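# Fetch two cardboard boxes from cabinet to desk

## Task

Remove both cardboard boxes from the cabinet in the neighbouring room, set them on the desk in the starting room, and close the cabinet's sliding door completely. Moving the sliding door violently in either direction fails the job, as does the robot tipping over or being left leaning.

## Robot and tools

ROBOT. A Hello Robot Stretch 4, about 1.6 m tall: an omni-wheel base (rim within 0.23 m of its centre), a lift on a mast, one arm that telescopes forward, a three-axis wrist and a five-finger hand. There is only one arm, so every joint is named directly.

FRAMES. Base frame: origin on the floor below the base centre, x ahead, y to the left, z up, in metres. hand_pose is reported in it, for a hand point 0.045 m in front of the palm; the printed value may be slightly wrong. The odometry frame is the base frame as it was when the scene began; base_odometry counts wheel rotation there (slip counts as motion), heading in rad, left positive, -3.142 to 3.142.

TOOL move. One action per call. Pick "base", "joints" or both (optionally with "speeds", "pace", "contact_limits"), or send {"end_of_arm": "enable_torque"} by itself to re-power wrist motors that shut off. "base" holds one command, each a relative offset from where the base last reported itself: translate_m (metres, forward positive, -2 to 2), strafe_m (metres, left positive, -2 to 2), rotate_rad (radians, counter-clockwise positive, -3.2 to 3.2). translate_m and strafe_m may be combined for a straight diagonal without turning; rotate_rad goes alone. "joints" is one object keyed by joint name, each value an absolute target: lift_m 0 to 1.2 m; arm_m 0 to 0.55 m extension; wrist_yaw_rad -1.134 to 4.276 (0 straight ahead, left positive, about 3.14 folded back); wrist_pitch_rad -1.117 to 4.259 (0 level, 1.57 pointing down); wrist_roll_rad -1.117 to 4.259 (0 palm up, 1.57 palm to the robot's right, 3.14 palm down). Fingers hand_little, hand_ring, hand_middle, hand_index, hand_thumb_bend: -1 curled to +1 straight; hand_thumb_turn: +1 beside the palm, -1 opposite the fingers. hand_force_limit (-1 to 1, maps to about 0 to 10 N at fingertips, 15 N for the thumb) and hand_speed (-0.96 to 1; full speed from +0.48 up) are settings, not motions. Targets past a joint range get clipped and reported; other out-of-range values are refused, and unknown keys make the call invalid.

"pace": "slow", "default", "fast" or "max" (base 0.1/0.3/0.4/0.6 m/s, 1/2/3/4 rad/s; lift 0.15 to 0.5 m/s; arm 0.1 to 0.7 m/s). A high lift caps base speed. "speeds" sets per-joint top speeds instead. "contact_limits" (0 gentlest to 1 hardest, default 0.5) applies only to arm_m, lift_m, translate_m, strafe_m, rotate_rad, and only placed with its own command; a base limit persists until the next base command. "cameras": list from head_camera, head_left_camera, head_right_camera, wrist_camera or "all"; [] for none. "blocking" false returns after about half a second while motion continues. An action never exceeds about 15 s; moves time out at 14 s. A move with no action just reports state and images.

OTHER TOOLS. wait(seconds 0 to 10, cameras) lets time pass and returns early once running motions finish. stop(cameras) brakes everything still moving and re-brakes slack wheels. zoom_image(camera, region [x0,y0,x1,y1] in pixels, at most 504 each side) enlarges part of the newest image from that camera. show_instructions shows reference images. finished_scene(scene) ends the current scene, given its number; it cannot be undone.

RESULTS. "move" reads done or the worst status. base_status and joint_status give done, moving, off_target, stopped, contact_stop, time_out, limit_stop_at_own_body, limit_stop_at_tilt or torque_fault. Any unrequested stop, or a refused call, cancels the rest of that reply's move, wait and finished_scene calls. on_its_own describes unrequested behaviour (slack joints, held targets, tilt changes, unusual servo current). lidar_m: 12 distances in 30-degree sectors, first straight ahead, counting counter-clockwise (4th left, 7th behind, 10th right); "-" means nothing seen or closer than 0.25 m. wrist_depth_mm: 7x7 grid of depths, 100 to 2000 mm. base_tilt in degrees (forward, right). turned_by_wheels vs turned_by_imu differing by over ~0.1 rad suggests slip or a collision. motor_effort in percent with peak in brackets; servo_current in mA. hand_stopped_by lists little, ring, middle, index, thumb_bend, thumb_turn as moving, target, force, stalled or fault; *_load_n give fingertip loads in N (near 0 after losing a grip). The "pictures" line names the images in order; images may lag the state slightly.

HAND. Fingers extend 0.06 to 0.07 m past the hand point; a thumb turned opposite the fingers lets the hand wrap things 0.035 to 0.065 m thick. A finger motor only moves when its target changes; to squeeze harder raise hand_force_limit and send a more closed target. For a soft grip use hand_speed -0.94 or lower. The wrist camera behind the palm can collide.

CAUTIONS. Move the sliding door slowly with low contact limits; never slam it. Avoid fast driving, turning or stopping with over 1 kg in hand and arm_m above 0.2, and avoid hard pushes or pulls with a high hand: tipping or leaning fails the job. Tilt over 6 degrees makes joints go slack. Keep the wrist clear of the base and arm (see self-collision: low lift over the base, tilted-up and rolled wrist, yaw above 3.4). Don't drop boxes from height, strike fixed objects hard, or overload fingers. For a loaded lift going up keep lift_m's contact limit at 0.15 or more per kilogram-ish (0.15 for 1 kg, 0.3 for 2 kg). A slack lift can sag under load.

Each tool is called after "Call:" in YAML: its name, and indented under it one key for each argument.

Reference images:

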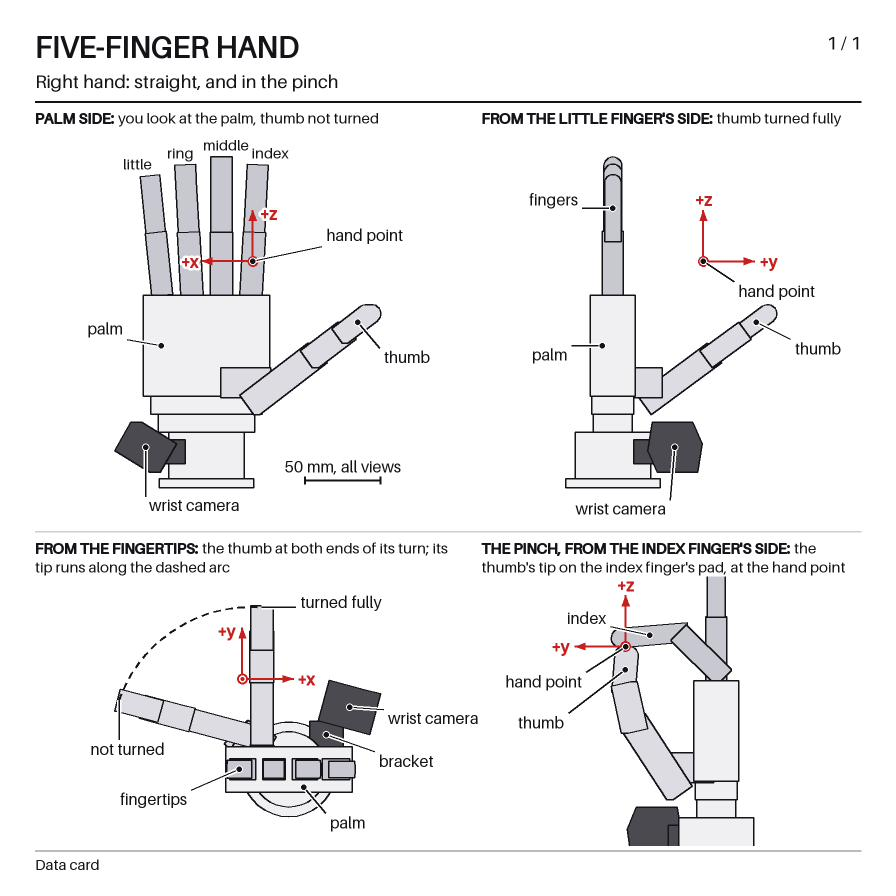

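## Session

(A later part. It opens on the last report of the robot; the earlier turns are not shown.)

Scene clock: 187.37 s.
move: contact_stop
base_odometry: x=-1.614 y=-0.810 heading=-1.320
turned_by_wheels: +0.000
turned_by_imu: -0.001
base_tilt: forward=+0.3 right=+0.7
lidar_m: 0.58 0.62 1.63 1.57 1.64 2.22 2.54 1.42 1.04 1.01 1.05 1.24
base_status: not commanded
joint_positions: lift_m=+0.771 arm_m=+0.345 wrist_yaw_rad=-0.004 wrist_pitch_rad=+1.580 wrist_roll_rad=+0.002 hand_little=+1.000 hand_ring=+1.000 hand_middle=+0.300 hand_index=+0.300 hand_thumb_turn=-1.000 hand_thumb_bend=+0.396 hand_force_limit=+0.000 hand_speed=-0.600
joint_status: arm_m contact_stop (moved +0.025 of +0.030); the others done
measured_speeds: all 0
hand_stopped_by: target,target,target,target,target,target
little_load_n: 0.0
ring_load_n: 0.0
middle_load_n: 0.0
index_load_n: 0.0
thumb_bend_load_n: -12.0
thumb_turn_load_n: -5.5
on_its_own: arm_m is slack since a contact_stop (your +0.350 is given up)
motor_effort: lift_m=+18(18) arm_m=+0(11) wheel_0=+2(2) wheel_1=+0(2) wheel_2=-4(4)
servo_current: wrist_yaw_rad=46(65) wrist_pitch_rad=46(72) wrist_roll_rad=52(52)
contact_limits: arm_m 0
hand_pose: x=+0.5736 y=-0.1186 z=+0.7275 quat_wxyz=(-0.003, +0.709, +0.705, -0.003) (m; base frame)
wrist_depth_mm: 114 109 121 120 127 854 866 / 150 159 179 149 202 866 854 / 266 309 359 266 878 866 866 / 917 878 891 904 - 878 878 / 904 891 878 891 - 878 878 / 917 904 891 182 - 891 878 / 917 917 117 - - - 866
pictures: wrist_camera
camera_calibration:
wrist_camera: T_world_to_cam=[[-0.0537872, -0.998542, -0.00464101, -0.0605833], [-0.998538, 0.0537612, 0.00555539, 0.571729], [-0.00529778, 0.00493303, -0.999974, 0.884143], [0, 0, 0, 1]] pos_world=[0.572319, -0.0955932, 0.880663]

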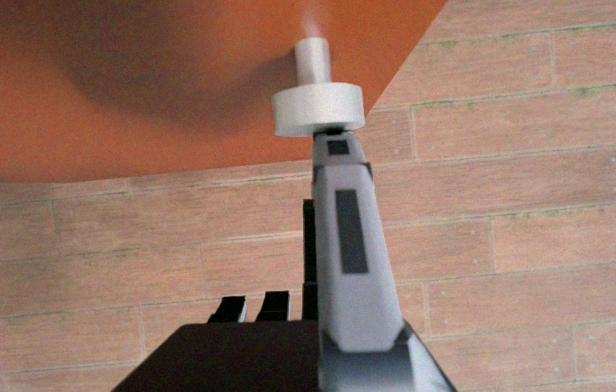

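Call:
move:
  joints: {"arm_m": 0.29, "wrist_pitch_rad": 1.22, "wrist_yaw_rad": 0, "hand_thumb_bend": 0.5}
  cameras: ["wrist_camera"]

Scene clock: 191.10 s.
move: off_target
base_odometry: x=-1.614 y=-0.810 heading=-1.320
turned_by_wheels: +0.000
turned_by_imu: -0.001
base_tilt: forward=+0.4 right=+0.7
lidar_m: 0.57 0.60 1.65 1.57 1.65 2.25 2.54 1.39 1.06 1.00 1.05 1.24
base_status: not commanded
joint_positions: lift_m=+0.771 arm_m=+0.290 wrist_yaw_rad=-0.001 wrist_pitch_rad=+1.224 wrist_roll_rad=+0.002 hand_little=+1.000 hand_ring=+1.000 hand_middle=+0.300 hand_index=+0.300 hand_thumb_turn=-1.000 hand_thumb_bend=+0.425 hand_force_limit=+0.000 hand_speed=-0.600
joint_status: hand_thumb_bend off_target (ended at +0.425, target +0.500); the others done
measured_speeds: all 0
hand_stopped_by: target,target,target,target,stalled,target
little_load_n: 0.0
ring_load_n: 0.0
middle_load_n: 0.0
index_load_n: 0.0
thumb_bend_load_n: 0.0
thumb_turn_load_n: 0.0
motor_effort: lift_m=+20(21) arm_m=-6(8) wheel_0=+1(4) wheel_1=-1(2) wheel_2=+0(10)
servo_current: wrist_yaw_rad=26(91) wrist_pitch_rad=52(767) wrist_roll_rad=46(65)
hand_pose: x=+0.5927 y=-0.1185 z=+0.7614 quat_wxyz=(+0.122, +0.698, +0.695, +0.122) (m; base frame)
wrist_depth_mm: 108 109 108 109 111 - - / 127 131 132 135 136 1025 1025 / 161 167 171 163 166 1008 991 / 225 230 236 209 - 946 931 / 359 377 397 364 - 917 891 / 904 878 683 182 - 866 842 / 854 842 117 - - - 809
pictures: wrist_camera
camera_calibration:
wrist_camera: T_world_to_cam=[[-0.0464036, -0.998685, -0.0217864, -0.0505991], [-0.938056, 0.0510625, -0.3427, 0.819545], [0.343362, 0.00453432, -0.939192, 0.665262], [0, 0, 0, 1]] pos_world=[0.538006, -0.0953971, 0.904564]

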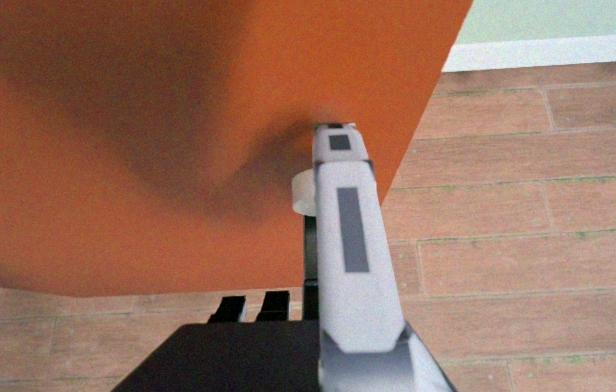

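Call:
move:
  joints: {"arm_m": 0.215}

Call:
move:
  joints: {"lift_m": 0.735, "hand_thumb_bend": 0.505}
  cameras: ["wrist_camera"]

Scene clock: 192.77 s.
move: done
base_odometry: x=-1.614 y=-0.810 heading=-1.320
turned_by_wheels: +0.000
turned_by_imu: -0.001
base_tilt: forward=+0.3 right=+0.8
lidar_m: 0.58 0.61 1.65 1.56 1.63 2.21 2.53 1.40 1.05 1.00 1.04 1.25
base_status: not commanded
joint_positions: lift_m=+0.771 arm_m=+0.215 wrist_yaw_rad=-0.001 wrist_pitch_rad=+1.224 wrist_roll_rad=+0.002 hand_little=+1.000 hand_ring=+1.000 hand_middle=+0.300 hand_index=+0.300 hand_thumb_turn=-1.000 hand_thumb_bend=+0.426 hand_force_limit=+0.000 hand_speed=-0.600
joint_status: all done
measured_speeds: all 0
hand_stopped_by: target,target,target,target,stalled,target
little_load_n: 0.0
ring_load_n: 0.0
middle_load_n: 0.0
index_load_n: 0.0
thumb_bend_load_n: 0.0
thumb_turn_load_n: 0.0
motor_effort: lift_m=+21(21) arm_m=-6(8) wheel_0=+1(1) wheel_1=-1(1) wheel_2=+0(0)
servo_current: wrist_yaw_rad=26(65) wrist_pitch_rad=39(59) wrist_roll_rad=52(52)
hand_pose: x=+0.5177 y=-0.1185 z=+0.7614 quat_wxyz=(+0.122, +0.698, +0.695, +0.122) (m; base frame)
wrist_depth_mm: 200 203 206 195 211 - 1078 / 245 247 252 255 1042 1042 1025 / 312 319 325 314 1008 991 976 / 427 439 455 462 - 946 946 / 931 723 759 691 - 904 891 / 904 891 891 183 - 854 854 / 866 842 117 - - - 820
pictures: none

Scene clock: 193.73 s.
move: done
base_odometry: x=-1.614 y=-0.810 heading=-1.320
turned_by_wheels: +0.000
turned_by_imu: +0.000
base_tilt: forward=+0.3 right=+0.7
lidar_m: 0.58 0.61 1.65 1.57 1.65 2.26 2.54 1.40 1.05 1.00 1.04 1.27
base_status: not commanded
joint_positions: lift_m=+0.735 arm_m=+0.215 wrist_yaw_rad=-0.001 wrist_pitch_rad=+1.224 wrist_roll_rad=+0.002 hand_little=+1.000 hand_ring=+1.000 hand_middle=+0.300 hand_index=+0.300 hand_thumb_turn=-1.000 hand_thumb_bend=+0.506 hand_force_limit=+0.000 hand_speed=-0.600
joint_status: all done
measured_speeds: all 0
hand_stopped_by: target,target,target,target,target,target
little_load_n: 0.0
ring_load_n: 0.0
middle_load_n: 0.0
index_load_n: 0.0
thumb_bend_load_n: -0.5
thumb_turn_load_n: 0.0
motor_effort: lift_m=+18(21) arm_m=-6(7) wheel_0=+1(1) wheel_1=-1(1) wheel_2=+0(0)
servo_current: wrist_yaw_rad=39(59) wrist_pitch_rad=33(52) wrist_roll_rad=39(52)
hand_pose: x=+0.5177 y=-0.1185 z=+0.7256 quat_wxyz=(+0.122, +0.698, +0.695, +0.122) (m; base frame)
wrist_depth_mm: 200 204 206 215 211 1042 1025 / 243 247 252 256 991 1025 991 / 310 317 324 312 960 946 946 / 430 445 455 462 - 904 904 / 904 732 866 699 - 878 854 / 866 866 854 182 - 831 809 / 831 831 117 - - - 778
pictures: wrist_camera
camera_calibration:
wrist_camera: T_world_to_cam=[[-0.0464036, -0.998685, -0.0217864, -0.0548593], [-0.938056, 0.0510625, -0.3427, 0.736922], [0.343362, 0.00453432, -0.939192, 0.657391], [0, 0, 0, 1]] pos_world=[0.463006, -0.0953971, 0.868764]

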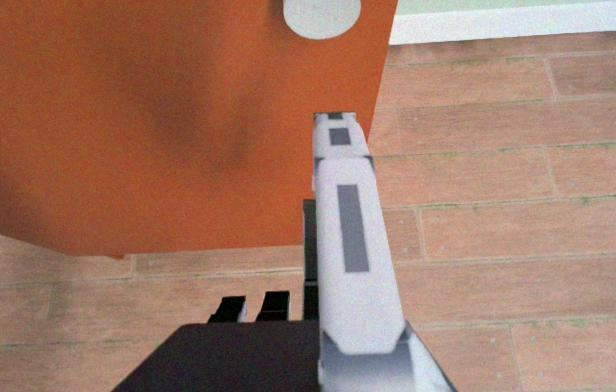

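Call:
move:
  joints: {"arm_m": 0.25}
  pace: "slow"
  contact_limits: {"arm_m": 0.0}
  cameras: ["wrist_camera"]

Call:
zoom_image:
  camera: "wrist_camera"
  region: [200, 0, 450, 200]

Scene clock: 196.77 s.
move: done
base_odometry: x=-1.614 y=-0.810 heading=-1.320
turned_by_wheels: +0.000
turned_by_imu: -0.001
base_tilt: forward=+0.3 right=+0.7
lidar_m: 0.56 0.58 1.63 1.55 1.64 2.24 2.54 1.39 1.05 1.01 1.06 1.24
base_status: not commanded
joint_positions: lift_m=+0.735 arm_m=+0.250 wrist_yaw_rad=-0.001 wrist_pitch_rad=+1.224 wrist_roll_rad=+0.002 hand_little=+1.000 hand_ring=+1.000 hand_middle=+0.300 hand_index=+0.300 hand_thumb_turn=-1.000 hand_thumb_bend=+0.506 hand_force_limit=+0.000 hand_speed=-0.600
joint_status: all done
measured_speeds: all 0
hand_stopped_by: target,target,target,target,target,target
little_load_n: 0.0
ring_load_n: 0.0
middle_load_n: 0.0
index_load_n: 0.0
thumb_bend_load_n: 0.0
thumb_turn_load_n: 0.0
motor_effort: lift_m=+18(18) arm_m=+7(8) wheel_0=+1(1) wheel_1=-1(1) wheel_2=+0(0)
servo_current: wrist_yaw_rad=52(59) wrist_pitch_rad=39(52) wrist_roll_rad=52(52)
contact_limits: arm_m 0
hand_pose: x=+0.5524 y=-0.1185 z=+0.7256 quat_wxyz=(+0.122, +0.698, +0.695, +0.122) (m; base frame)
wrist_depth_mm: 155 157 160 151 158 - - / 189 192 194 158 211 1008 1008 / 242 247 253 242 960 946 946 / 334 343 353 357 - 904 904 / 539 564 585 539 - 854 854 / 878 854 854 183 - 820 820 / 820 820 117 - - - 778
pictures: wrist_camera
camera_calibration:
wrist_camera: T_world_to_cam=[[-0.0464036, -0.998685, -0.0217864, -0.0532491], [-0.938056, 0.0510625, -0.3427, 0.769473], [0.343362, 0.00453432, -0.939192, 0.645476], [0, 0, 0, 1]] pos_world=[0.497706, -0.0953971, 0.868764]

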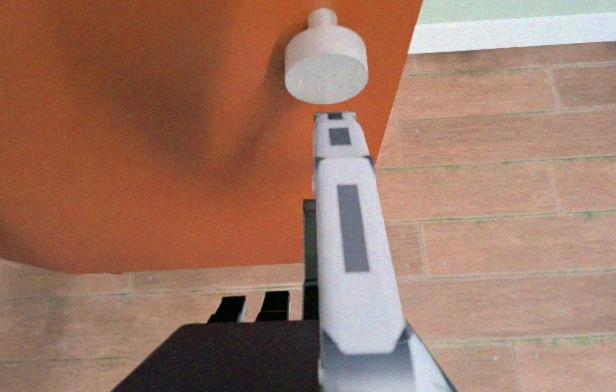

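Scaled by 2.016.

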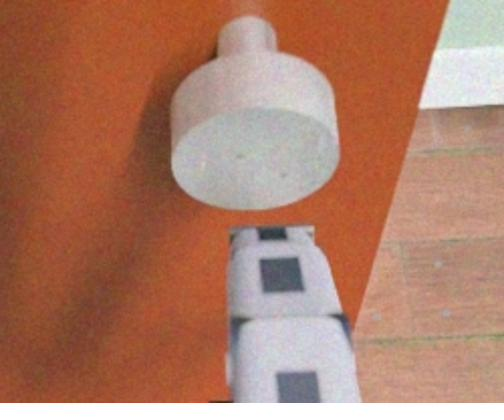

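Call:
move:
  joints: {"lift_m": 0.7495}

Call:
move:
  joints: {"arm_m": 0.291}
  pace: "slow"
  contact_limits: {"arm_m": 0.0}
  cameras: ["wrist_camera"]

Call:
zoom_image:
  camera: "wrist_camera"
  region: [200, 50, 450, 250]

Scene clock: 198.50 s.
move: done
base_odometry: x=-1.614 y=-0.810 heading=-1.320
turned_by_wheels: +0.000
turned_by_imu: -0.001
base_tilt: forward=+0.3 right=+0.7
lidar_m: 0.57 0.59 1.62 1.57 1.64 2.26 2.54 1.40 1.06 1.00 1.04 1.24
base_status: not commanded
joint_positions: lift_m=+0.749 arm_m=+0.250 wrist_yaw_rad=-0.001 wrist_pitch_rad=+1.224 wrist_roll_rad=+0.002 hand_little=+1.000 hand_ring=+1.000 hand_middle=+0.300 hand_index=+0.300 hand_thumb_turn=-1.000 hand_thumb_bend=+0.506 hand_force_limit=+0.000 hand_speed=-0.600
joint_status: all done
measured_speeds: all 0
hand_stopped_by: target,target,target,target,target,target
little_load_n: 0.0
ring_load_n: 0.0
middle_load_n: 0.0
index_load_n: 0.0
thumb_bend_load_n: 0.0
thumb_turn_load_n: 0.0
motor_effort: lift_m=+24(27) arm_m=+6(7) wheel_0=+1(1) wheel_1=-1(1) wheel_2=+0(0)
servo_current: wrist_yaw_rad=33(65) wrist_pitch_rad=33(59) wrist_roll_rad=39(52)
contact_limits: arm_m 0
hand_pose: x=+0.5524 y=-0.1185 z=+0.7397 quat_wxyz=(+0.122, +0.698, +0.695, +0.122) (m; base frame)
wrist_depth_mm: 155 157 160 162 164 - - / 188 191 195 166 193 1025 1042 / 241 249 252 241 976 976 976 / 332 343 353 359 - 931 904 / 539 564 591 544 - 866 878 / 854 878 866 182 - 842 831 / 842 831 117 - - - 788
pictures: none

Scene clock: 199.53 s.
move: contact_stop
base_odometry: x=-1.614 y=-0.810 heading=-1.320
turned_by_wheels: +0.000
turned_by_imu: -0.001
base_tilt: forward=+0.4 right=+0.7
lidar_m: 0.57 0.61 1.62 1.57 1.64 2.24 2.53 1.41 1.06 1.01 1.04 1.25
base_status: not commanded
joint_positions: lift_m=+0.749 arm_m=+0.273 wrist_yaw_rad=-0.005 wrist_pitch_rad=+1.230 wrist_roll_rad=+0.002 hand_little=+1.000 hand_ring=+1.000 hand_middle=+0.300 hand_index=+0.300 hand_thumb_turn=-1.000 hand_thumb_bend=+0.503 hand_force_limit=+0.000 hand_speed=-0.600
joint_status: arm_m contact_stop (moved +0.024 of +0.041)
measured_speeds: all 0
hand_stopped_by: target,target,target,target,target,target
little_load_n: 0.0
ring_load_n: 0.0
middle_load_n: 0.0
index_load_n: 0.0
thumb_bend_load_n: -9.0
thumb_turn_load_n: -7.5
on_its_own: arm_m is slack since a contact_stop (your +0.291 is given up)
motor_effort: lift_m=+22(24) arm_m=+0(12) wheel_0=+4(4) wheel_1=+2(2) wheel_2=-7(7)
servo_current: wrist_yaw_rad=46(52) wrist_pitch_rad=72(72) wrist_roll_rad=46(59)
contact_limits: arm_m 0
hand_pose: x=+0.5744 y=-0.1189 z=+0.7390 quat_wxyz=(+0.120, +0.699, +0.695, +0.120) (m; base frame)
wrist_depth_mm: 129 133 138 139 145 1025 1025 / 158 163 167 160 178 1008 991 / 199 207 216 158 960 960 960 / 273 289 304 298 - 904 904 / 433 469 517 488 - 878 854 / 878 866 854 183 - 831 831 / 831 831 117 - - - 798
pictures: wrist_camera
camera_calibration:
wrist_camera: T_world_to_cam=[[-0.0499161, -0.998521, -0.0215476, -0.0505524], [-0.939939, 0.0542599, -0.337004, 0.792001], [0.337674, 0.00343151, -0.941257, 0.655126], [0, 0, 0, 1]] pos_world=[0.52069, -0.0956995, 0.88246]

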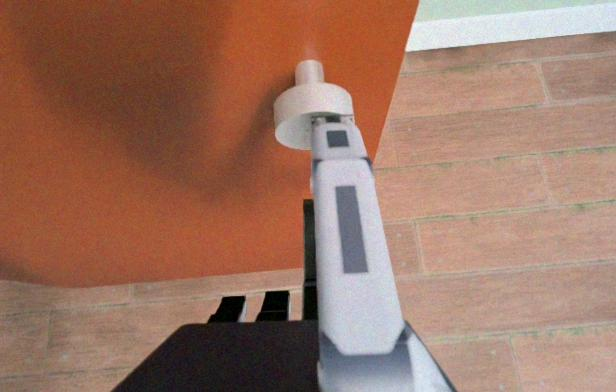

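Scaled by 2.016.

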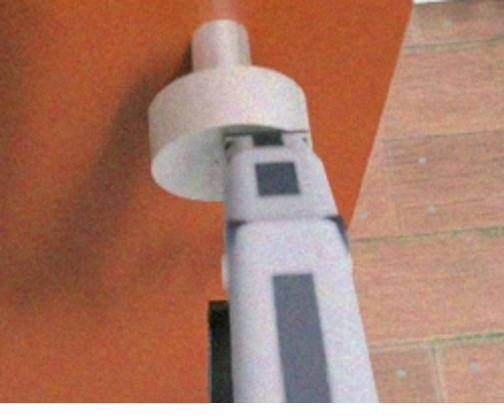

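Call:
move:
  joints: {"arm_m": 0.25, "hand_index": 0.35, "hand_middle": 0.35}

Call:
move:
  base: {"strafe_m": 0.006}
  joints: {"lift_m": 0.7595}

Call:
move:
  joints: {"arm_m": 0.292}
  pace: "slow"
  contact_limits: {"arm_m": 0.0}
  cameras: ["wrist_camera"]

Call:
zoom_image:
  camera: "wrist_camera"
  region: [200, 50, 450, 250]

Scene clock: 201.03 s.
move: done
base_odometry: x=-1.614 y=-0.810 heading=-1.320
turned_by_wheels: +0.000
turned_by_imu: +0.000
base_tilt: forward=+0.3 right=+0.7
lidar_m: 0.57 0.61 1.67 1.57 1.66 2.24 2.54 1.40 1.04 1.00 1.05 1.24
base_status: not commanded
joint_positions: lift_m=+0.749 arm_m=+0.250 wrist_yaw_rad=-0.002 wrist_pitch_rad=+1.225 wrist_roll_rad=+0.002 hand_little=+1.000 hand_ring=+1.000 hand_middle=+0.350 hand_index=+0.350 hand_thumb_turn=-1.000 hand_thumb_bend=+0.506 hand_force_limit=+0.000 hand_speed=-0.600
joint_status: all done
measured_speeds: all 0
hand_stopped_by: target,target,target,target,target,target
little_load_n: 0.5
ring_load_n: 0.0
middle_load_n: 0.0
index_load_n: 0.0
thumb_bend_load_n: 0.0
thumb_turn_load_n: 0.0
motor_effort: lift_m=+22(22) arm_m=-6(7) wheel_0=+2(4) wheel_1=+0(1) wheel_2=-1(7)
servo_current: wrist_yaw_rad=46(65) wrist_pitch_rad=46(72) wrist_roll_rad=52(52)
hand_pose: x=+0.5524 y=-0.1186 z=+0.7397 quat_wxyz=(+0.122, +0.698, +0.695, +0.122) (m; base frame)
wrist_depth_mm: 154 156 160 163 167 1060 - / 186 191 196 160 217 991 1025 / 236 246 254 246 1008 976 976 / 324 336 351 359 - 931 917 / 504 544 580 549 - 866 866 / 891 866 866 182 - 831 831 / 842 842 117 - - - 798
pictures: none

Scene clock: 201.70 s.
move: done
base_odometry: x=-1.608 y=-0.808 heading=-1.320
turned_by_wheels: +0.000
turned_by_imu: +0.000
base_tilt: forward=+0.3 right=+0.7
lidar_m: 0.57 0.58 1.64 1.56 1.63 2.23 2.54 1.38 1.07 1.00 1.06 0.64
base_status: done
joint_positions: lift_m=+0.759 arm_m=+0.250 wrist_yaw_rad=-0.002 wrist_pitch_rad=+1.225 wrist_roll_rad=+0.002 hand_little=+1.000 hand_ring=+1.000 hand_middle=+0.350 hand_index=+0.350 hand_thumb_turn=-1.000 hand_thumb_bend=+0.506 hand_force_limit=+0.000 hand_speed=-0.600
joint_status: all done
measured_speeds: all 0
hand_stopped_by: target,target,target,target,target,target
little_load_n: 0.0
ring_load_n: 0.0
middle_load_n: 0.0
index_load_n: 0.0
thumb_bend_load_n: 0.0
thumb_turn_load_n: 0.0
motor_effort: lift_m=+24(27) arm_m=-6(7) wheel_0=+0(6) wheel_1=+0(5) wheel_2=+0(3)
servo_current: wrist_yaw_rad=46(52) wrist_pitch_rad=39(65) wrist_roll_rad=52(65)
hand_pose: x=+0.5525 y=-0.1186 z=+0.7496 quat_wxyz=(+0.122, +0.698, +0.695, +0.122) (m; base frame)
wrist_depth_mm: 154 157 161 164 167 - 1060 / 186 190 195 171 198 1042 1008 / 237 246 254 245 991 976 976 / 320 336 349 362 - 931 931 / 508 539 580 549 - 891 878 / 878 878 878 182 - 854 831 / 854 842 117 - - - 798
pictures: none

Scene clock: 203.27 s.
move: done
base_odometry: x=-1.608 y=-0.808 heading=-1.320
turned_by_wheels: +0.000
turned_by_imu: -0.001
base_tilt: forward=+0.3 right=+0.8
lidar_m: 0.57 0.60 1.65 1.57 1.63 2.25 2.53 1.39 1.05 1.01 1.05 1.26
base_status: not commanded
joint_positions: lift_m=+0.759 arm_m=+0.292 wrist_yaw_rad=-0.002 wrist_pitch_rad=+1.225 wrist_roll_rad=+0.002 hand_little=+1.000 hand_ring=+1.000 hand_middle=+0.350 hand_index=+0.350 hand_thumb_turn=-1.000 hand_thumb_bend=+0.506 hand_force_limit=+0.000 hand_speed=-0.600
joint_status: all done
measured_speeds: all 0
hand_stopped_by: target,target,target,target,target,target
little_load_n: 0.0
ring_load_n: 0.0
middle_load_n: 0.0
index_load_n: 0.0
thumb_bend_load_n: 0.0
thumb_turn_load_n: 0.0
motor_effort: lift_m=+24(24) arm_m=+6(8) wheel_0=-1(1) wheel_1=+1(1) wheel_2=+0(0)
servo_current: wrist_yaw_rad=26(59) wrist_pitch_rad=46(52) wrist_roll_rad=39(65)
contact_limits: arm_m 0
hand_pose: x=+0.5941 y=-0.1186 z=+0.7496 quat_wxyz=(+0.122, +0.698, +0.695, +0.122) (m; base frame)
wrist_depth_mm: 105 107 109 108 111 112 - / 124 127 131 134 136 1025 1025 / 155 161 167 161 159 960 976 / 213 222 232 223 - 931 931 / 334 357 389 357 - 878 891 / 891 878 640 183 - 842 831 / 854 842 117 - - - 798
pictures: wrist_camera
camera_calibration:
wrist_camera: T_world_to_cam=[[-0.0473685, -0.99864, -0.0217795, -0.0503635], [-0.938243, 0.0519636, -0.342051, 0.816615], [0.342718, 0.00423205, -0.939429, 0.65416], [0, 0, 0, 1]] pos_world=[0.539606, -0.0954977, 0.892764]

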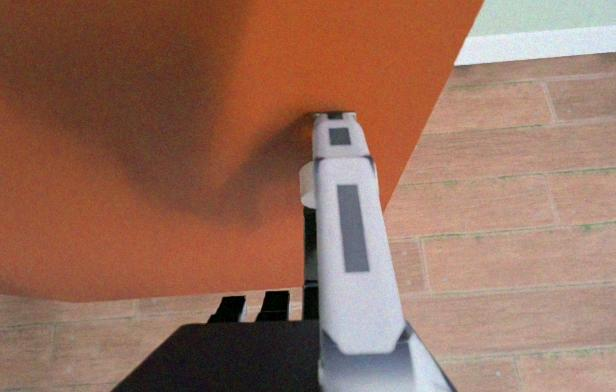

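Scaled by 2.016.

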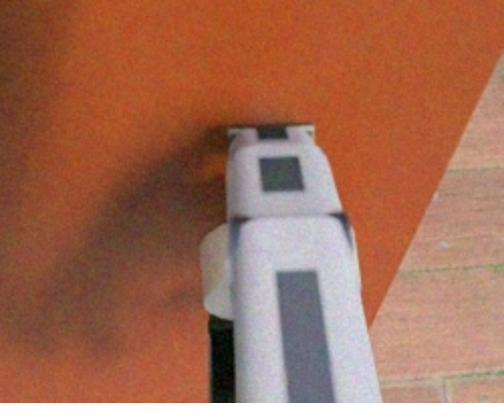

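Call:
move:
  joints: {"hand_speed": -0.9, "hand_force_limit": -0.1, "hand_index": -0.2, "hand_middle": -0.2, "hand_thumb_bend": -0.3}
  cameras: ["wrist_camera"]

Call:
zoom_image:
  camera: "wrist_camera"
  region: [200, 50, 450, 250]

Scene clock: 207.27 s.
move: off_target
base_odometry: x=-1.608 y=-0.808 heading=-1.320
turned_by_wheels: +0.000
turned_by_imu: -0.001
base_tilt: forward=+0.4 right=+0.8
lidar_m: 0.57 0.61 1.64 1.56 1.64 2.26 2.53 1.39 1.05 1.00 1.06 1.25
base_status: not commanded
joint_positions: lift_m=+0.759 arm_m=+0.292 wrist_yaw_rad=+0.000 wrist_pitch_rad=+1.222 wrist_roll_rad=+0.002 hand_little=+1.000 hand_ring=+1.000 hand_middle=-0.058 hand_index=+0.008 hand_thumb_turn=-1.000 hand_thumb_bend=+0.214 hand_force_limit=-0.100 hand_speed=-0.900
joint_status: hand_middle off_target (ended at -0.058, target -0.200); hand_index off_target (ended at +0.008, target -0.200); hand_thumb_bend off_target (ended at +0.214, target -0.300); the others done
measured_speeds: all 0
hand_stopped_by: target,target,force,force,force,target
little_load_n: 0.0
ring_load_n: 0.0
middle_load_n: 3.5
index_load_n: 4.5
thumb_bend_load_n: 7.0
thumb_turn_load_n: 0.5
motor_effort: lift_m=+23(24) arm_m=+6(7) wheel_0=+0(1) wheel_1=+1(2) wheel_2=+1(1)
servo_current: wrist_yaw_rad=39(65) wrist_pitch_rad=39(65) wrist_roll_rad=26(59)
contact_limits: arm_m 0
hand_pose: x=+0.5950 y=-0.1183 z=+0.7500 quat_wxyz=(+0.123, +0.697, +0.696, +0.123) (m; base frame)
wrist_depth_mm: - - - - - - - / 117 111 116 122 117 116 1025 / 151 151 151 143 142 946 991 / 213 214 214 198 - 931 917 / 370 373 368 366 - 891 878 / 878 866 647 162 - 854 842 / 854 842 117 - - - 798
pictures: wrist_camera
camera_calibration:
wrist_camera: T_world_to_cam=[[-0.0446869, -0.998763, -0.0217956, -0.0515842], [-0.937442, 0.0494635, -0.34461, 0.818666], [0.345262, 0.00503257, -0.938493, 0.652076], [0, 0, 0, 1]] pos_world=[0.540009, -0.0952961, 0.892966]

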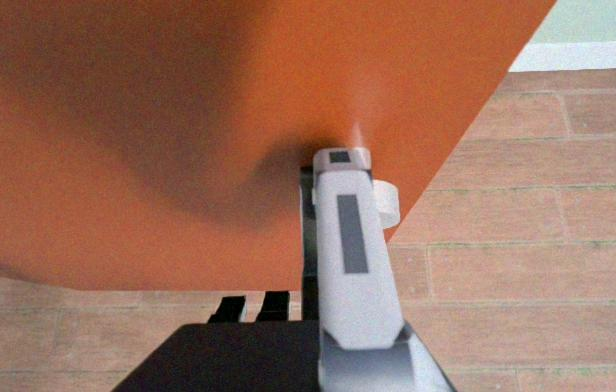

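Scaled by 2.016.

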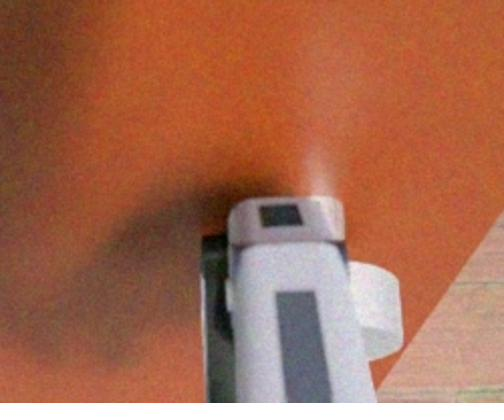

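Call:
move:
  base: {"translate_m": -0.03}
  pace: "slow"
  contact_limits: {"translate_m": 0.4}
  cameras: ["wrist_camera"]

Scene clock: 208.93 s.
move: done
base_odometry: x=-1.615 y=-0.779 heading=-1.319
turned_by_wheels: +0.001
turned_by_imu: +0.000
base_tilt: forward=+0.4 right=+0.6
lidar_m: 0.60 0.63 1.65 1.56 1.63 2.19 2.50 1.41 1.05 1.01 1.07 0.65
base_status: done
joint_positions: lift_m=+0.759 arm_m=+0.292 wrist_yaw_rad=+0.002 wrist_pitch_rad=+1.222 wrist_roll_rad=+0.001 hand_little=+1.000 hand_ring=+1.000 hand_middle=-0.058 hand_index=+0.008 hand_thumb_turn=-1.000 hand_thumb_bend=+0.214 hand_force_limit=-0.100 hand_speed=-0.900
joint_status: not commanded
measured_speeds: all 0
hand_stopped_by: target,target,force,force,force,target
little_load_n: 0.0
ring_load_n: 0.0
middle_load_n: 3.5
index_load_n: 3.0
thumb_bend_load_n: 4.5
thumb_turn_load_n: -0.5
motor_effort: lift_m=+23(24) arm_m=+5(6) wheel_0=+3(6) wheel_1=+1(4) wheel_2=+5(9)
servo_current: wrist_yaw_rad=26(59) wrist_pitch_rad=59(59) wrist_roll_rad=33(59)
contact_limits: arm_m 0; translate_m 0.4
hand_pose: x=+0.5953 y=-0.1180 z=+0.7500 quat_wxyz=(+0.123, +0.696, +0.697, +0.123) (m; base frame)
wrist_depth_mm: 105 105 - - - - - / 127 125 125 122 116 111 991 / 169 165 158 145 146 152 976 / 256 242 224 201 - 931 917 / 512 452 407 338 - 878 878 / 891 866 878 163 - 854 842 / 854 820 117 - - - 798
pictures: wrist_camera
camera_calibration:
wrist_camera: T_world_to_cam=[[-0.0421352, -0.998881, -0.0214962, -0.0530321], [-0.937574, 0.046965, -0.344599, 0.81866], [0.345223, 0.00563455, -0.938504, 0.652097], [0, 0, 0, 1]] pos_world=[0.540201, -0.0950954, 0.892965]

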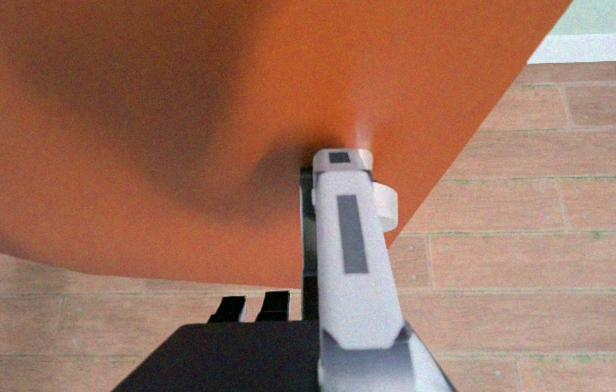

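Call:
move:
  base: {"translate_m": -0.096, "strafe_m": 0.018}
  pace: "slow"
  contact_limits: {"translate_m": 0.4}
  cameras: ["wrist_camera"]

Call:
move:
  base: {"translate_m": -0.092, "strafe_m": 0.042}
  pace: "slow"
  contact_limits: {"translate_m": 0.4}
  cameras: ["wrist_camera", "head_camera", "head_left_camera"]

Scene clock: 211.90 s.
move: done
base_odometry: x=-1.622 y=-0.682 heading=-1.318
turned_by_wheels: +0.001
turned_by_imu: +0.001
base_tilt: forward=+0.5 right=+0.7
lidar_m: 0.60 0.70 1.61 1.54 1.62 2.21 2.40 1.46 1.08 1.02 1.05 1.37
base_status: done
joint_positions: lift_m=+0.759 arm_m=+0.292 wrist_yaw_rad=+0.004 wrist_pitch_rad=+1.222 wrist_roll_rad=+0.001 hand_little=+1.000 hand_ring=+1.000 hand_middle=-0.057 hand_index=+0.007 hand_thumb_turn=-1.000 hand_thumb_bend=+0.214 hand_force_limit=-0.100 hand_speed=-0.900
joint_status: not commanded
measured_speeds: all 0
hand_stopped_by: target,target,force,force,force,target
little_load_n: 0.0
ring_load_n: 0.0
middle_load_n: 8.5
index_load_n: -1.0
thumb_bend_load_n: 5.5
thumb_turn_load_n: -0.5
motor_effort: lift_m=+23(24) arm_m=+5(6) wheel_0=+6(8) wheel_1=+0(4) wheel_2=+9(11)
servo_current: wrist_yaw_rad=20(65) wrist_pitch_rad=39(65) wrist_roll_rad=39(59)
contact_limits: arm_m 0; translate_m 0.4
hand_pose: x=+0.5955 y=-0.1178 z=+0.7500 quat_wxyz=(+0.122, +0.695, +0.698, +0.123) (m; base frame)
wrist_depth_mm: 135 122 109 - - - - / 183 157 138 124 111 104 - / 282 225 186 156 134 123 960 / 960 397 290 216 168 917 931 / 917 917 647 427 - 891 866 / 878 878 878 162 - 842 842 / 842 831 117 - - - 788
pictures: wrist_camera
camera_calibration:
wrist_camera: T_world_to_cam=[[-0.0400173, -0.998968, -0.0214623, -0.0541057], [-0.937685, 0.0449652, -0.344564, 0.818674], [0.345173, 0.00633634, -0.938518, 0.652135], [0, 0, 0, 1]] pos_world=[0.540394, -0.0949938, 0.892965]

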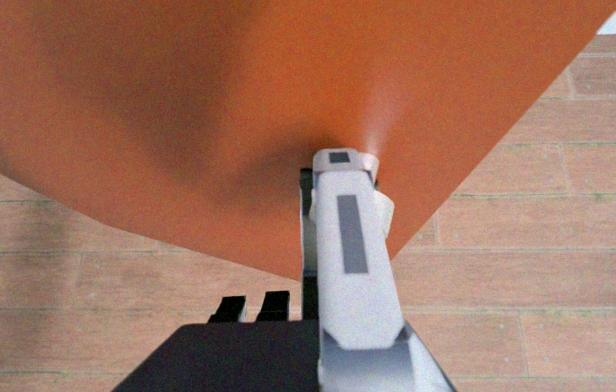

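Scene clock: 214.10 s.
move: done
base_odometry: x=-1.604 y=-0.582 heading=-1.317
turned_by_wheels: +0.001
turned_by_imu: +0.001
base_tilt: forward=+0.3 right=+0.8
lidar_m: 0.59 0.78 1.57 1.50 1.56 2.15 2.33 1.48 1.11 1.06 1.12 1.47
base_status: done
joint_positions: lift_m=+0.759 arm_m=+0.292 wrist_yaw_rad=+0.004 wrist_pitch_rad=+1.222 wrist_roll_rad=+0.001 hand_little=+1.000 hand_ring=+1.000 hand_middle=-0.057 hand_index=+0.007 hand_thumb_turn=-1.000 hand_thumb_bend=+0.216 hand_force_limit=-0.100 hand_speed=-0.900
joint_status: not commanded
measured_speeds: all 0
hand_stopped_by: target,target,force,force,force,target
little_load_n: 0.0
ring_load_n: 0.0
middle_load_n: 10.5
index_load_n: 1.0
thumb_bend_load_n: 15.5
thumb_turn_load_n: 4.5
motor_effort: lift_m=+23(24) arm_m=+4(5) wheel_0=+5(9) wheel_1=-1(3) wheel_2=+9(12)
servo_current: wrist_yaw_rad=39(59) wrist_pitch_rad=52(52) wrist_roll_rad=52(59)
contact_limits: arm_m 0; translate_m 0.4
hand_pose: x=+0.5955 y=-0.1178 z=+0.7500 quat_wxyz=(+0.122, +0.695, +0.698, +0.123) (m; base frame)
wrist_depth_mm: 216 161 128 108 - - - / 357 228 168 132 110 - - / 1042 387 236 172 131 112 - / 976 976 421 276 160 154 904 / 931 931 917 539 - 878 878 / 878 878 866 162 - 854 842 / 842 842 117 - - - 798
pictures: head_camera, head_left_camera, wrist_camera
camera_calibration:
wrist_camera: T_world_to_cam=[[-0.0400173, -0.998968, -0.0214623, -0.0541057], [-0.937685, 0.0449652, -0.344564, 0.818674], [0.345173, 0.00633634, -0.938518, 0.652135], [0, 0, 0, 1]] pos_world=[0.540394, -0.0949938, 0.892965]

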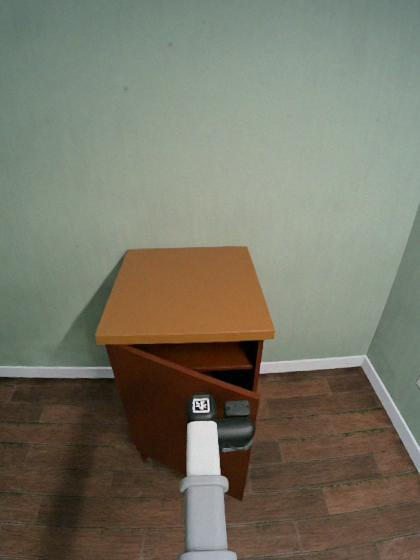

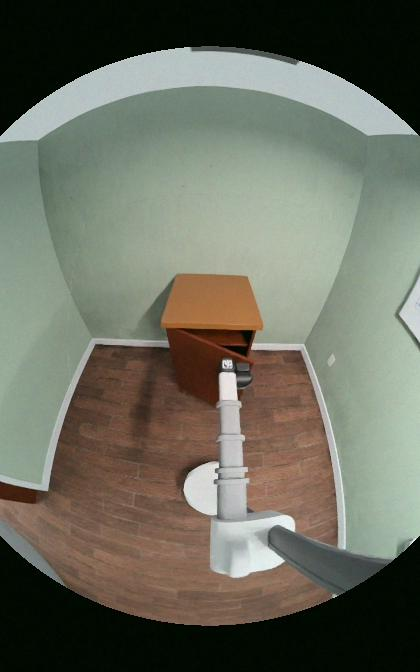

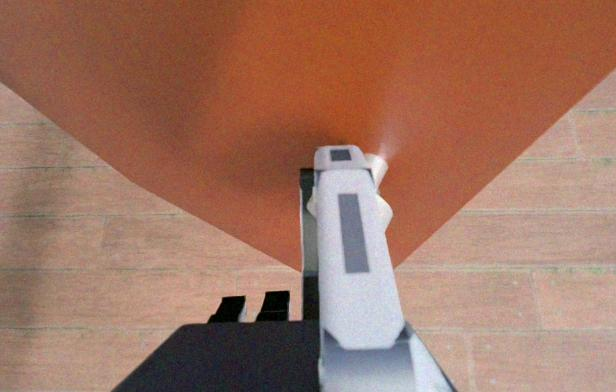

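Call:
move:
  joints: {"hand_speed": -0.6, "hand_thumb_bend": 0.6, "hand_index": 0.6, "hand_middle": 0.6}

Call:
move:
  joints: {"arm_m": 0.15}

Call:
move:
  joints: {"wrist_pitch_rad": 1.57, "wrist_yaw_rad": 0, "lift_m": 0.75, "hand_speed": 0, "hand_thumb_bend": 1, "hand_index": 1, "hand_middle": 1}
  cameras: ["wrist_camera", "head_camera", "head_right_camera"]

Scene clock: 217.17 s.
move: done
base_odometry: x=-1.604 y=-0.582 heading=-1.318
turned_by_wheels: -0.001
turned_by_imu: -0.003
base_tilt: forward=+0.4 right=+0.8
lidar_m: 0.69 0.82 1.58 1.50 1.57 2.15 2.31 1.53 1.10 1.07 1.11 0.77
base_status: not commanded
joint_positions: lift_m=+0.759 arm_m=+0.292 wrist_yaw_rad=+0.002 wrist_pitch_rad=+1.222 wrist_roll_rad=+0.001 hand_little=+1.000 hand_ring=+1.000 hand_middle=+0.600 hand_index=+0.600 hand_thumb_turn=-1.000 hand_thumb_bend=+0.600 hand_force_limit=-0.100 hand_speed=-0.600
joint_status: all done
measured_speeds: all 0
hand_stopped_by: target,target,target,target,target,target
little_load_n: 0.0
ring_load_n: 0.0
middle_load_n: 0.0
index_load_n: 0.0
thumb_bend_load_n: 0.0
thumb_turn_load_n: 0.0
motor_effort: lift_m=+23(24) arm_m=+4(5) wheel_0=-1(5) wheel_1=-1(1) wheel_2=+2(9)
servo_current: wrist_yaw_rad=39(65) wrist_pitch_rad=52(59) wrist_roll_rad=52(52)
contact_limits: arm_m 0; translate_m 0.4
hand_pose: x=+0.5954 y=-0.1180 z=+0.7500 quat_wxyz=(+0.123, +0.696, +0.697, +0.123) (m; base frame)
wrist_depth_mm: 325 293 268 249 219 210 1078 / 433 379 338 297 274 1025 1025 / 1008 530 452 389 - 991 976 / 976 946 691 597 - 931 917 / 946 904 917 891 - 891 878 / 878 878 866 182 - 854 842 / 854 842 117 - - - 798
pictures: none

Scene clock: 218.63 s.
move: done
base_odometry: x=-1.604 y=-0.582 heading=-1.318
turned_by_wheels: +0.000
turned_by_imu: -0.001
base_tilt: forward=+0.3 right=+0.7
lidar_m: 0.78 0.83 1.57 1.50 1.56 2.16 2.32 1.50 1.13 1.08 1.11 0.82
base_status: not commanded
joint_positions: lift_m=+0.759 arm_m=+0.150 wrist_yaw_rad=+0.002 wrist_pitch_rad=+1.222 wrist_roll_rad=+0.001 hand_little=+1.000 hand_ring=+1.000 hand_middle=+0.600 hand_index=+0.600 hand_thumb_turn=-1.000 hand_thumb_bend=+0.600 hand_force_limit=-0.100 hand_speed=-0.600
joint_status: all done
measured_speeds: all 0
hand_stopped_by: target,target,target,target,target,target
little_load_n: 0.0
ring_load_n: 0.0
middle_load_n: 0.0
index_load_n: 0.0
thumb_bend_load_n: 0.0
thumb_turn_load_n: 0.0
motor_effort: lift_m=+23(23) arm_m=-6(8) wheel_0=-1(1) wheel_1=-1(1) wheel_2=+1(2)
servo_current: wrist_yaw_rad=46(65) wrist_pitch_rad=59(72) wrist_roll_rad=39(59)
contact_limits: translate_m 0.4
hand_pose: x=+0.4536 y=-0.1180 z=+0.7500 quat_wxyz=(+0.123, +0.696, +0.697, +0.123) (m; base frame)
wrist_depth_mm: 564 564 574 597 1098 1098 1078 / 1098 699 707 707 1060 1060 1025 / 1042 1008 991 976 - 1008 991 / 991 976 960 960 - 946 917 / 946 931 917 917 - 891 878 / 904 891 878 183 - 842 831 / 842 842 117 - - - 798
pictures: none

Scene clock: 219.47 s.
move: done
base_odometry: x=-1.604 y=-0.582 heading=-1.318
turned_by_wheels: +0.000
turned_by_imu: +0.000
base_tilt: forward=+0.4 right=+0.8
lidar_m: 0.79 0.84 1.59 1.50 1.55 2.15 2.31 1.50 1.13 1.05 1.10 0.86
base_status: not commanded
joint_positions: lift_m=+0.750 arm_m=+0.150 wrist_yaw_rad=+0.002 wrist_pitch_rad=+1.568 wrist_roll_rad=+0.001 hand_little=+1.000 hand_ring=+1.000 hand_middle=+1.000 hand_index=+1.000 hand_thumb_turn=-1.000 hand_thumb_bend=+1.000 hand_force_limit=-0.100 hand_speed=+0.000
joint_status: all done
measured_speeds: all 0
hand_stopped_by: target,target,target,target,target,target
little_load_n: 0.0
ring_load_n: 0.0
middle_load_n: 0.0
index_load_n: 0.0
thumb_bend_load_n: 0.0
thumb_turn_load_n: -0.5
motor_effort: lift_m=+18(22) arm_m=-6(7) wheel_0=-1(1) wheel_1=-1(1) wheel_2=+1(2)
servo_current: wrist_yaw_rad=20(46) wrist_pitch_rad=20(78) wrist_roll_rad=33(59)
contact_limits: translate_m 0.4
hand_pose: x=+0.3821 y=-0.1181 z=+0.7072 quat_wxyz=(+0.001, +0.707, +0.708, +0.001) (m; base frame)
wrist_depth_mm: 878 866 878 866 866 866 842 / 878 891 878 866 - 854 854 / 878 878 854 878 - 854 842 / 904 878 878 878 - 854 854 / 891 878 878 866 - 866 866 / 866 866 878 182 - - 854 / 891 878 117 - - - 842
pictures: head_camera, head_right_camera, wrist_camera
camera_calibration:
wrist_camera: T_world_to_cam=[[-0.0465325, -0.998903, -0.00522717, -0.0728732], [-0.998897, 0.0465642, -0.00612311, 0.388026], [0.00635979, 0.00493648, -0.999968, 0.858386], [0, 0, 0, 1]] pos_world=[0.378748, -0.0950988, 0.860354]

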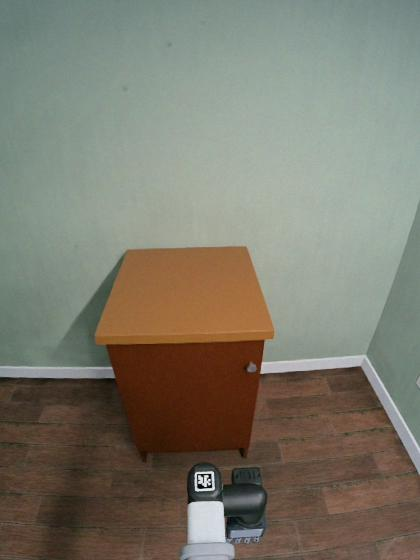

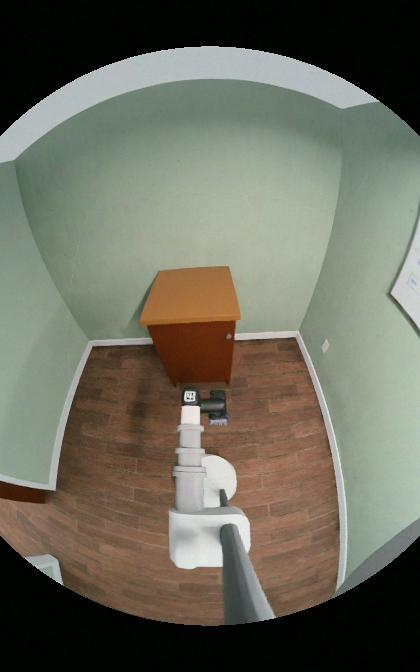

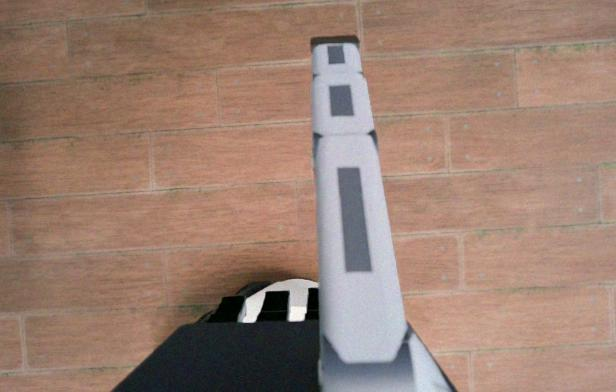

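Call:
move:
  base: {"translate_m": 0.218, "strafe_m": -0.064}
  joints: {"lift_m": 0.7595, "wrist_pitch_rad": 1.22, "hand_thumb_bend": 0.505, "hand_index": 0.35, "hand_middle": 0.35}

Call:
move:
  joints: {"arm_m": 0.25}
  cameras: ["wrist_camera"]

Call:
zoom_image:
  camera: "wrist_camera"
  region: [200, 0, 450, 200]

Scene clock: 228.37 s.
move: done
base_odometry: x=-1.611 y=-0.810 heading=-1.318
turned_by_wheels: +0.000
turned_by_imu: -0.002
base_tilt: forward=+0.3 right=+0.8
lidar_m: 0.56 0.61 1.63 1.57 1.65 2.22 2.54 1.39 1.06 1.00 1.05 0.64
base_status: done
joint_positions: lift_m=+0.759 arm_m=+0.150 wrist_yaw_rad=+0.002 wrist_pitch_rad=+1.225 wrist_roll_rad=+0.001 hand_little=+1.000 hand_ring=+1.000 hand_middle=+0.350 hand_index=+0.350 hand_thumb_turn=-1.000 hand_thumb_bend=+0.506 hand_force_limit=-0.100 hand_speed=+0.000
joint_status: all done
measured_speeds: all 0
hand_stopped_by: target,target,target,target,target,target
little_load_n: 0.0
ring_load_n: 0.0
middle_load_n: 0.0
index_load_n: 0.0
thumb_bend_load_n: 0.0
thumb_turn_load_n: 0.0
motor_effort: lift_m=+23(26) arm_m=-6(6) wheel_0=+0(9) wheel_1=+0(4) wheel_2=+1(10)
servo_current: wrist_yaw_rad=33(72) wrist_pitch_rad=33(98) wrist_roll_rad=46(52)
hand_pose: x=+0.4529 y=-0.1181 z=+0.7496 quat_wxyz=(+0.122, +0.696, +0.697, +0.122) (m; base frame)
wrist_depth_mm: 282 287 291 296 1078 1078 1078 / 342 349 357 366 1025 1025 1042 / 436 445 459 442 1008 976 976 / 597 621 640 654 - 931 917 / 946 917 904 904 - 891 878 / 878 866 891 182 - 842 842 / 842 842 117 - - - 809
pictures: none

Scene clock: 229.67 s.
move: done
base_odometry: x=-1.611 y=-0.810 heading=-1.318
turned_by_wheels: +0.000
turned_by_imu: -0.001
base_tilt: forward=+0.3 right=+0.8
lidar_m: 0.58 0.60 1.64 1.57 1.62 2.25 2.54 1.41 1.06 1.01 1.04 0.59
base_status: not commanded
joint_positions: lift_m=+0.759 arm_m=+0.250 wrist_yaw_rad=+0.002 wrist_pitch_rad=+1.224 wrist_roll_rad=+0.001 hand_little=+1.000 hand_ring=+1.000 hand_middle=+0.350 hand_index=+0.350 hand_thumb_turn=-1.000 hand_thumb_bend=+0.506 hand_force_limit=-0.100 hand_speed=+0.000
joint_status: all done
measured_speeds: all 0
hand_stopped_by: target,target,target,target,target,target
little_load_n: 0.0
ring_load_n: 0.0
middle_load_n: 0.0
index_load_n: 0.0
thumb_bend_load_n: 0.0
thumb_turn_load_n: 0.0
motor_effort: lift_m=+23(23) arm_m=+6(8) wheel_0=+0(0) wheel_1=+0(1) wheel_2=+1(1)
servo_current: wrist_yaw_rad=46(59) wrist_pitch_rad=46(65) wrist_roll_rad=33(59)
hand_pose: x=+0.5527 y=-0.1181 z=+0.7497 quat_wxyz=(+0.122, +0.696, +0.697, +0.122) (m; base frame)
wrist_depth_mm: 154 156 158 159 161 - - / 188 190 194 179 190 1042 1025 / 240 246 251 239 976 976 960 / 334 343 351 355 - 946 931 / 549 574 597 530 - 891 878 / 891 891 891 182 - 854 831 / 831 842 117 - - - 798
pictures: wrist_camera
camera_calibration:
wrist_camera: T_world_to_cam=[[-0.0424072, -0.998872, -0.0213719, -0.0547877], [-0.93837, 0.0471646, -0.342399, 0.777501], [0.343021, 0.0055346, -0.939312, 0.668381], [0, 0, 0, 1]] pos_world=[0.497991, -0.0950956, 0.892863]

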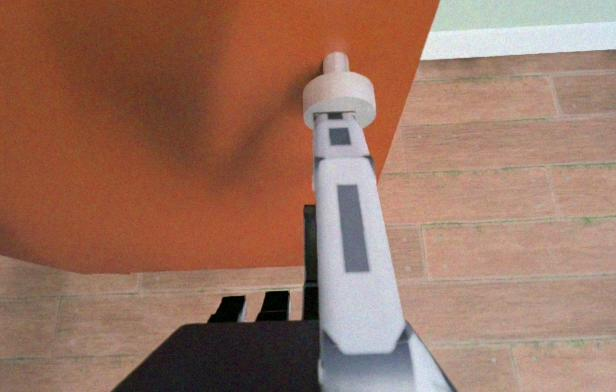

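Scaled by 2.016.

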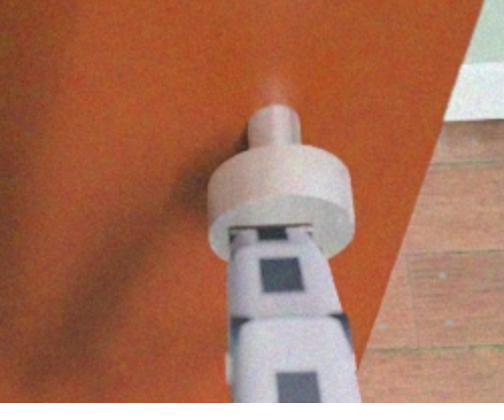

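Call:
move:
  joints: {"arm_m": 0.294}
  pace: "slow"
  contact_limits: {"arm_m": 0.0}

Call:
move:
  joints: {"hand_speed": -0.9, "hand_force_limit": 0.0, "hand_index": -0.2, "hand_middle": -0.2, "hand_thumb_bend": -0.3}
  cameras: ["wrist_camera"]

Scene clock: 231.67 s.
move: done
base_odometry: x=-1.611 y=-0.810 heading=-1.318
turned_by_wheels: +0.000
turned_by_imu: -0.001
base_tilt: forward=+0.4 right=+0.8
lidar_m: 0.56 0.61 1.63 1.56 1.63 2.25 2.54 1.42 1.06 1.00 1.05 1.24
base_status: not commanded
joint_positions: lift_m=+0.759 arm_m=+0.294 wrist_yaw_rad=+0.002 wrist_pitch_rad=+1.224 wrist_roll_rad=+0.001 hand_little=+1.000 hand_ring=+1.000 hand_middle=+0.350 hand_index=+0.350 hand_thumb_turn=-1.000 hand_thumb_bend=+0.506 hand_force_limit=-0.100 hand_speed=+0.000
joint_status: all done
measured_speeds: all 0
hand_stopped_by: target,target,target,target,target,target
little_load_n: 0.0
ring_load_n: 0.0
middle_load_n: 0.0
index_load_n: 0.0
thumb_bend_load_n: -0.5
thumb_turn_load_n: -1.5
motor_effort: lift_m=+23(23) arm_m=+7(9) wheel_0=+0(0) wheel_1=+0(1) wheel_2=+1(1)
servo_current: wrist_yaw_rad=33(65) wrist_pitch_rad=39(65) wrist_roll_rad=39(59)
contact_limits: arm_m 0
hand_pose: x=+0.5967 y=-0.1181 z=+0.7497 quat_wxyz=(+0.122, +0.696, +0.697, +0.122) (m; base frame)
wrist_depth_mm: - 104 105 106 107 108 - / 121 127 129 131 127 134 1042 / 155 158 160 153 156 976 960 / 217 221 224 228 - 931 931 / 357 370 382 343 - 891 878 / 866 878 654 182 - 842 842 / 842 842 117 - - - 798
pictures: none

Scene clock: 235.13 s.
move: off_target
base_odometry: x=-1.611 y=-0.810 heading=-1.318
turned_by_wheels: +0.000
turned_by_imu: -0.001
base_tilt: forward=+0.3 right=+0.8
lidar_m: 0.58 0.60 1.63 1.57 1.62 2.24 2.53 1.39 1.04 1.01 1.05 1.25
base_status: not commanded
joint_positions: lift_m=+0.759 arm_m=+0.294 wrist_yaw_rad=+0.002 wrist_pitch_rad=+1.224 wrist_roll_rad=+0.001 hand_little=+1.000 hand_ring=+1.000 hand_middle=-0.039 hand_index=-0.029 hand_thumb_turn=-1.000 hand_thumb_bend=+0.243 hand_force_limit=+0.000 hand_speed=-0.900
joint_status: hand_middle off_target (ended at -0.039, target -0.200); hand_index off_target (ended at -0.029, target -0.200); hand_thumb_bend off_target (ended at +0.243, target -0.300); the others done
measured_speeds: all 0
hand_stopped_by: target,target,force,force,force,target
little_load_n: 0.0
ring_load_n: 0.0
middle_load_n: 4.5
index_load_n: 7.5
thumb_bend_load_n: 7.5
thumb_turn_load_n: 1.5
motor_effort: lift_m=+23(23) arm_m=+6(7) wheel_0=+0(0) wheel_1=+0(1) wheel_2=+1(1)
servo_current: wrist_yaw_rad=33(59) wrist_pitch_rad=46(59) wrist_roll_rad=46(59)
contact_limits: arm_m 0
hand_pose: x=+0.5967 y=-0.1181 z=+0.7497 quat_wxyz=(+0.122, +0.696, +0.697, +0.122) (m; base frame)
wrist_depth_mm: - - - - - - - / 113 114 121 121 117 117 1008 / 146 148 150 142 144 976 976 / 207 209 212 196 - 917 904 / 347 355 362 368 - 866 866 / 878 866 647 163 - 831 842 / 842 842 117 - - - 798
pictures: wrist_camera
camera_calibration:
wrist_camera: T_world_to_cam=[[-0.0424072, -0.998872, -0.0213719, -0.0529218], [-0.93837, 0.0471646, -0.342399, 0.818789], [0.343021, 0.0055346, -0.939312, 0.653288], [0, 0, 0, 1]] pos_world=[0.541991, -0.0950956, 0.892863]

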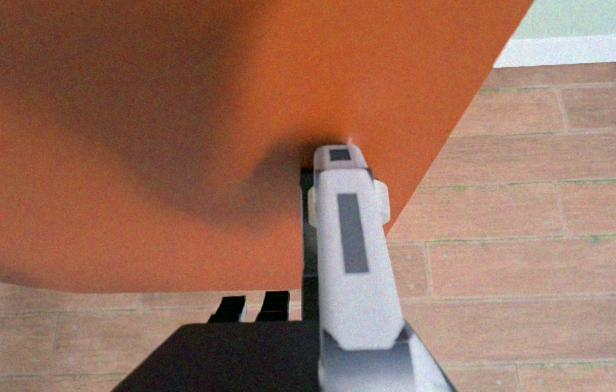

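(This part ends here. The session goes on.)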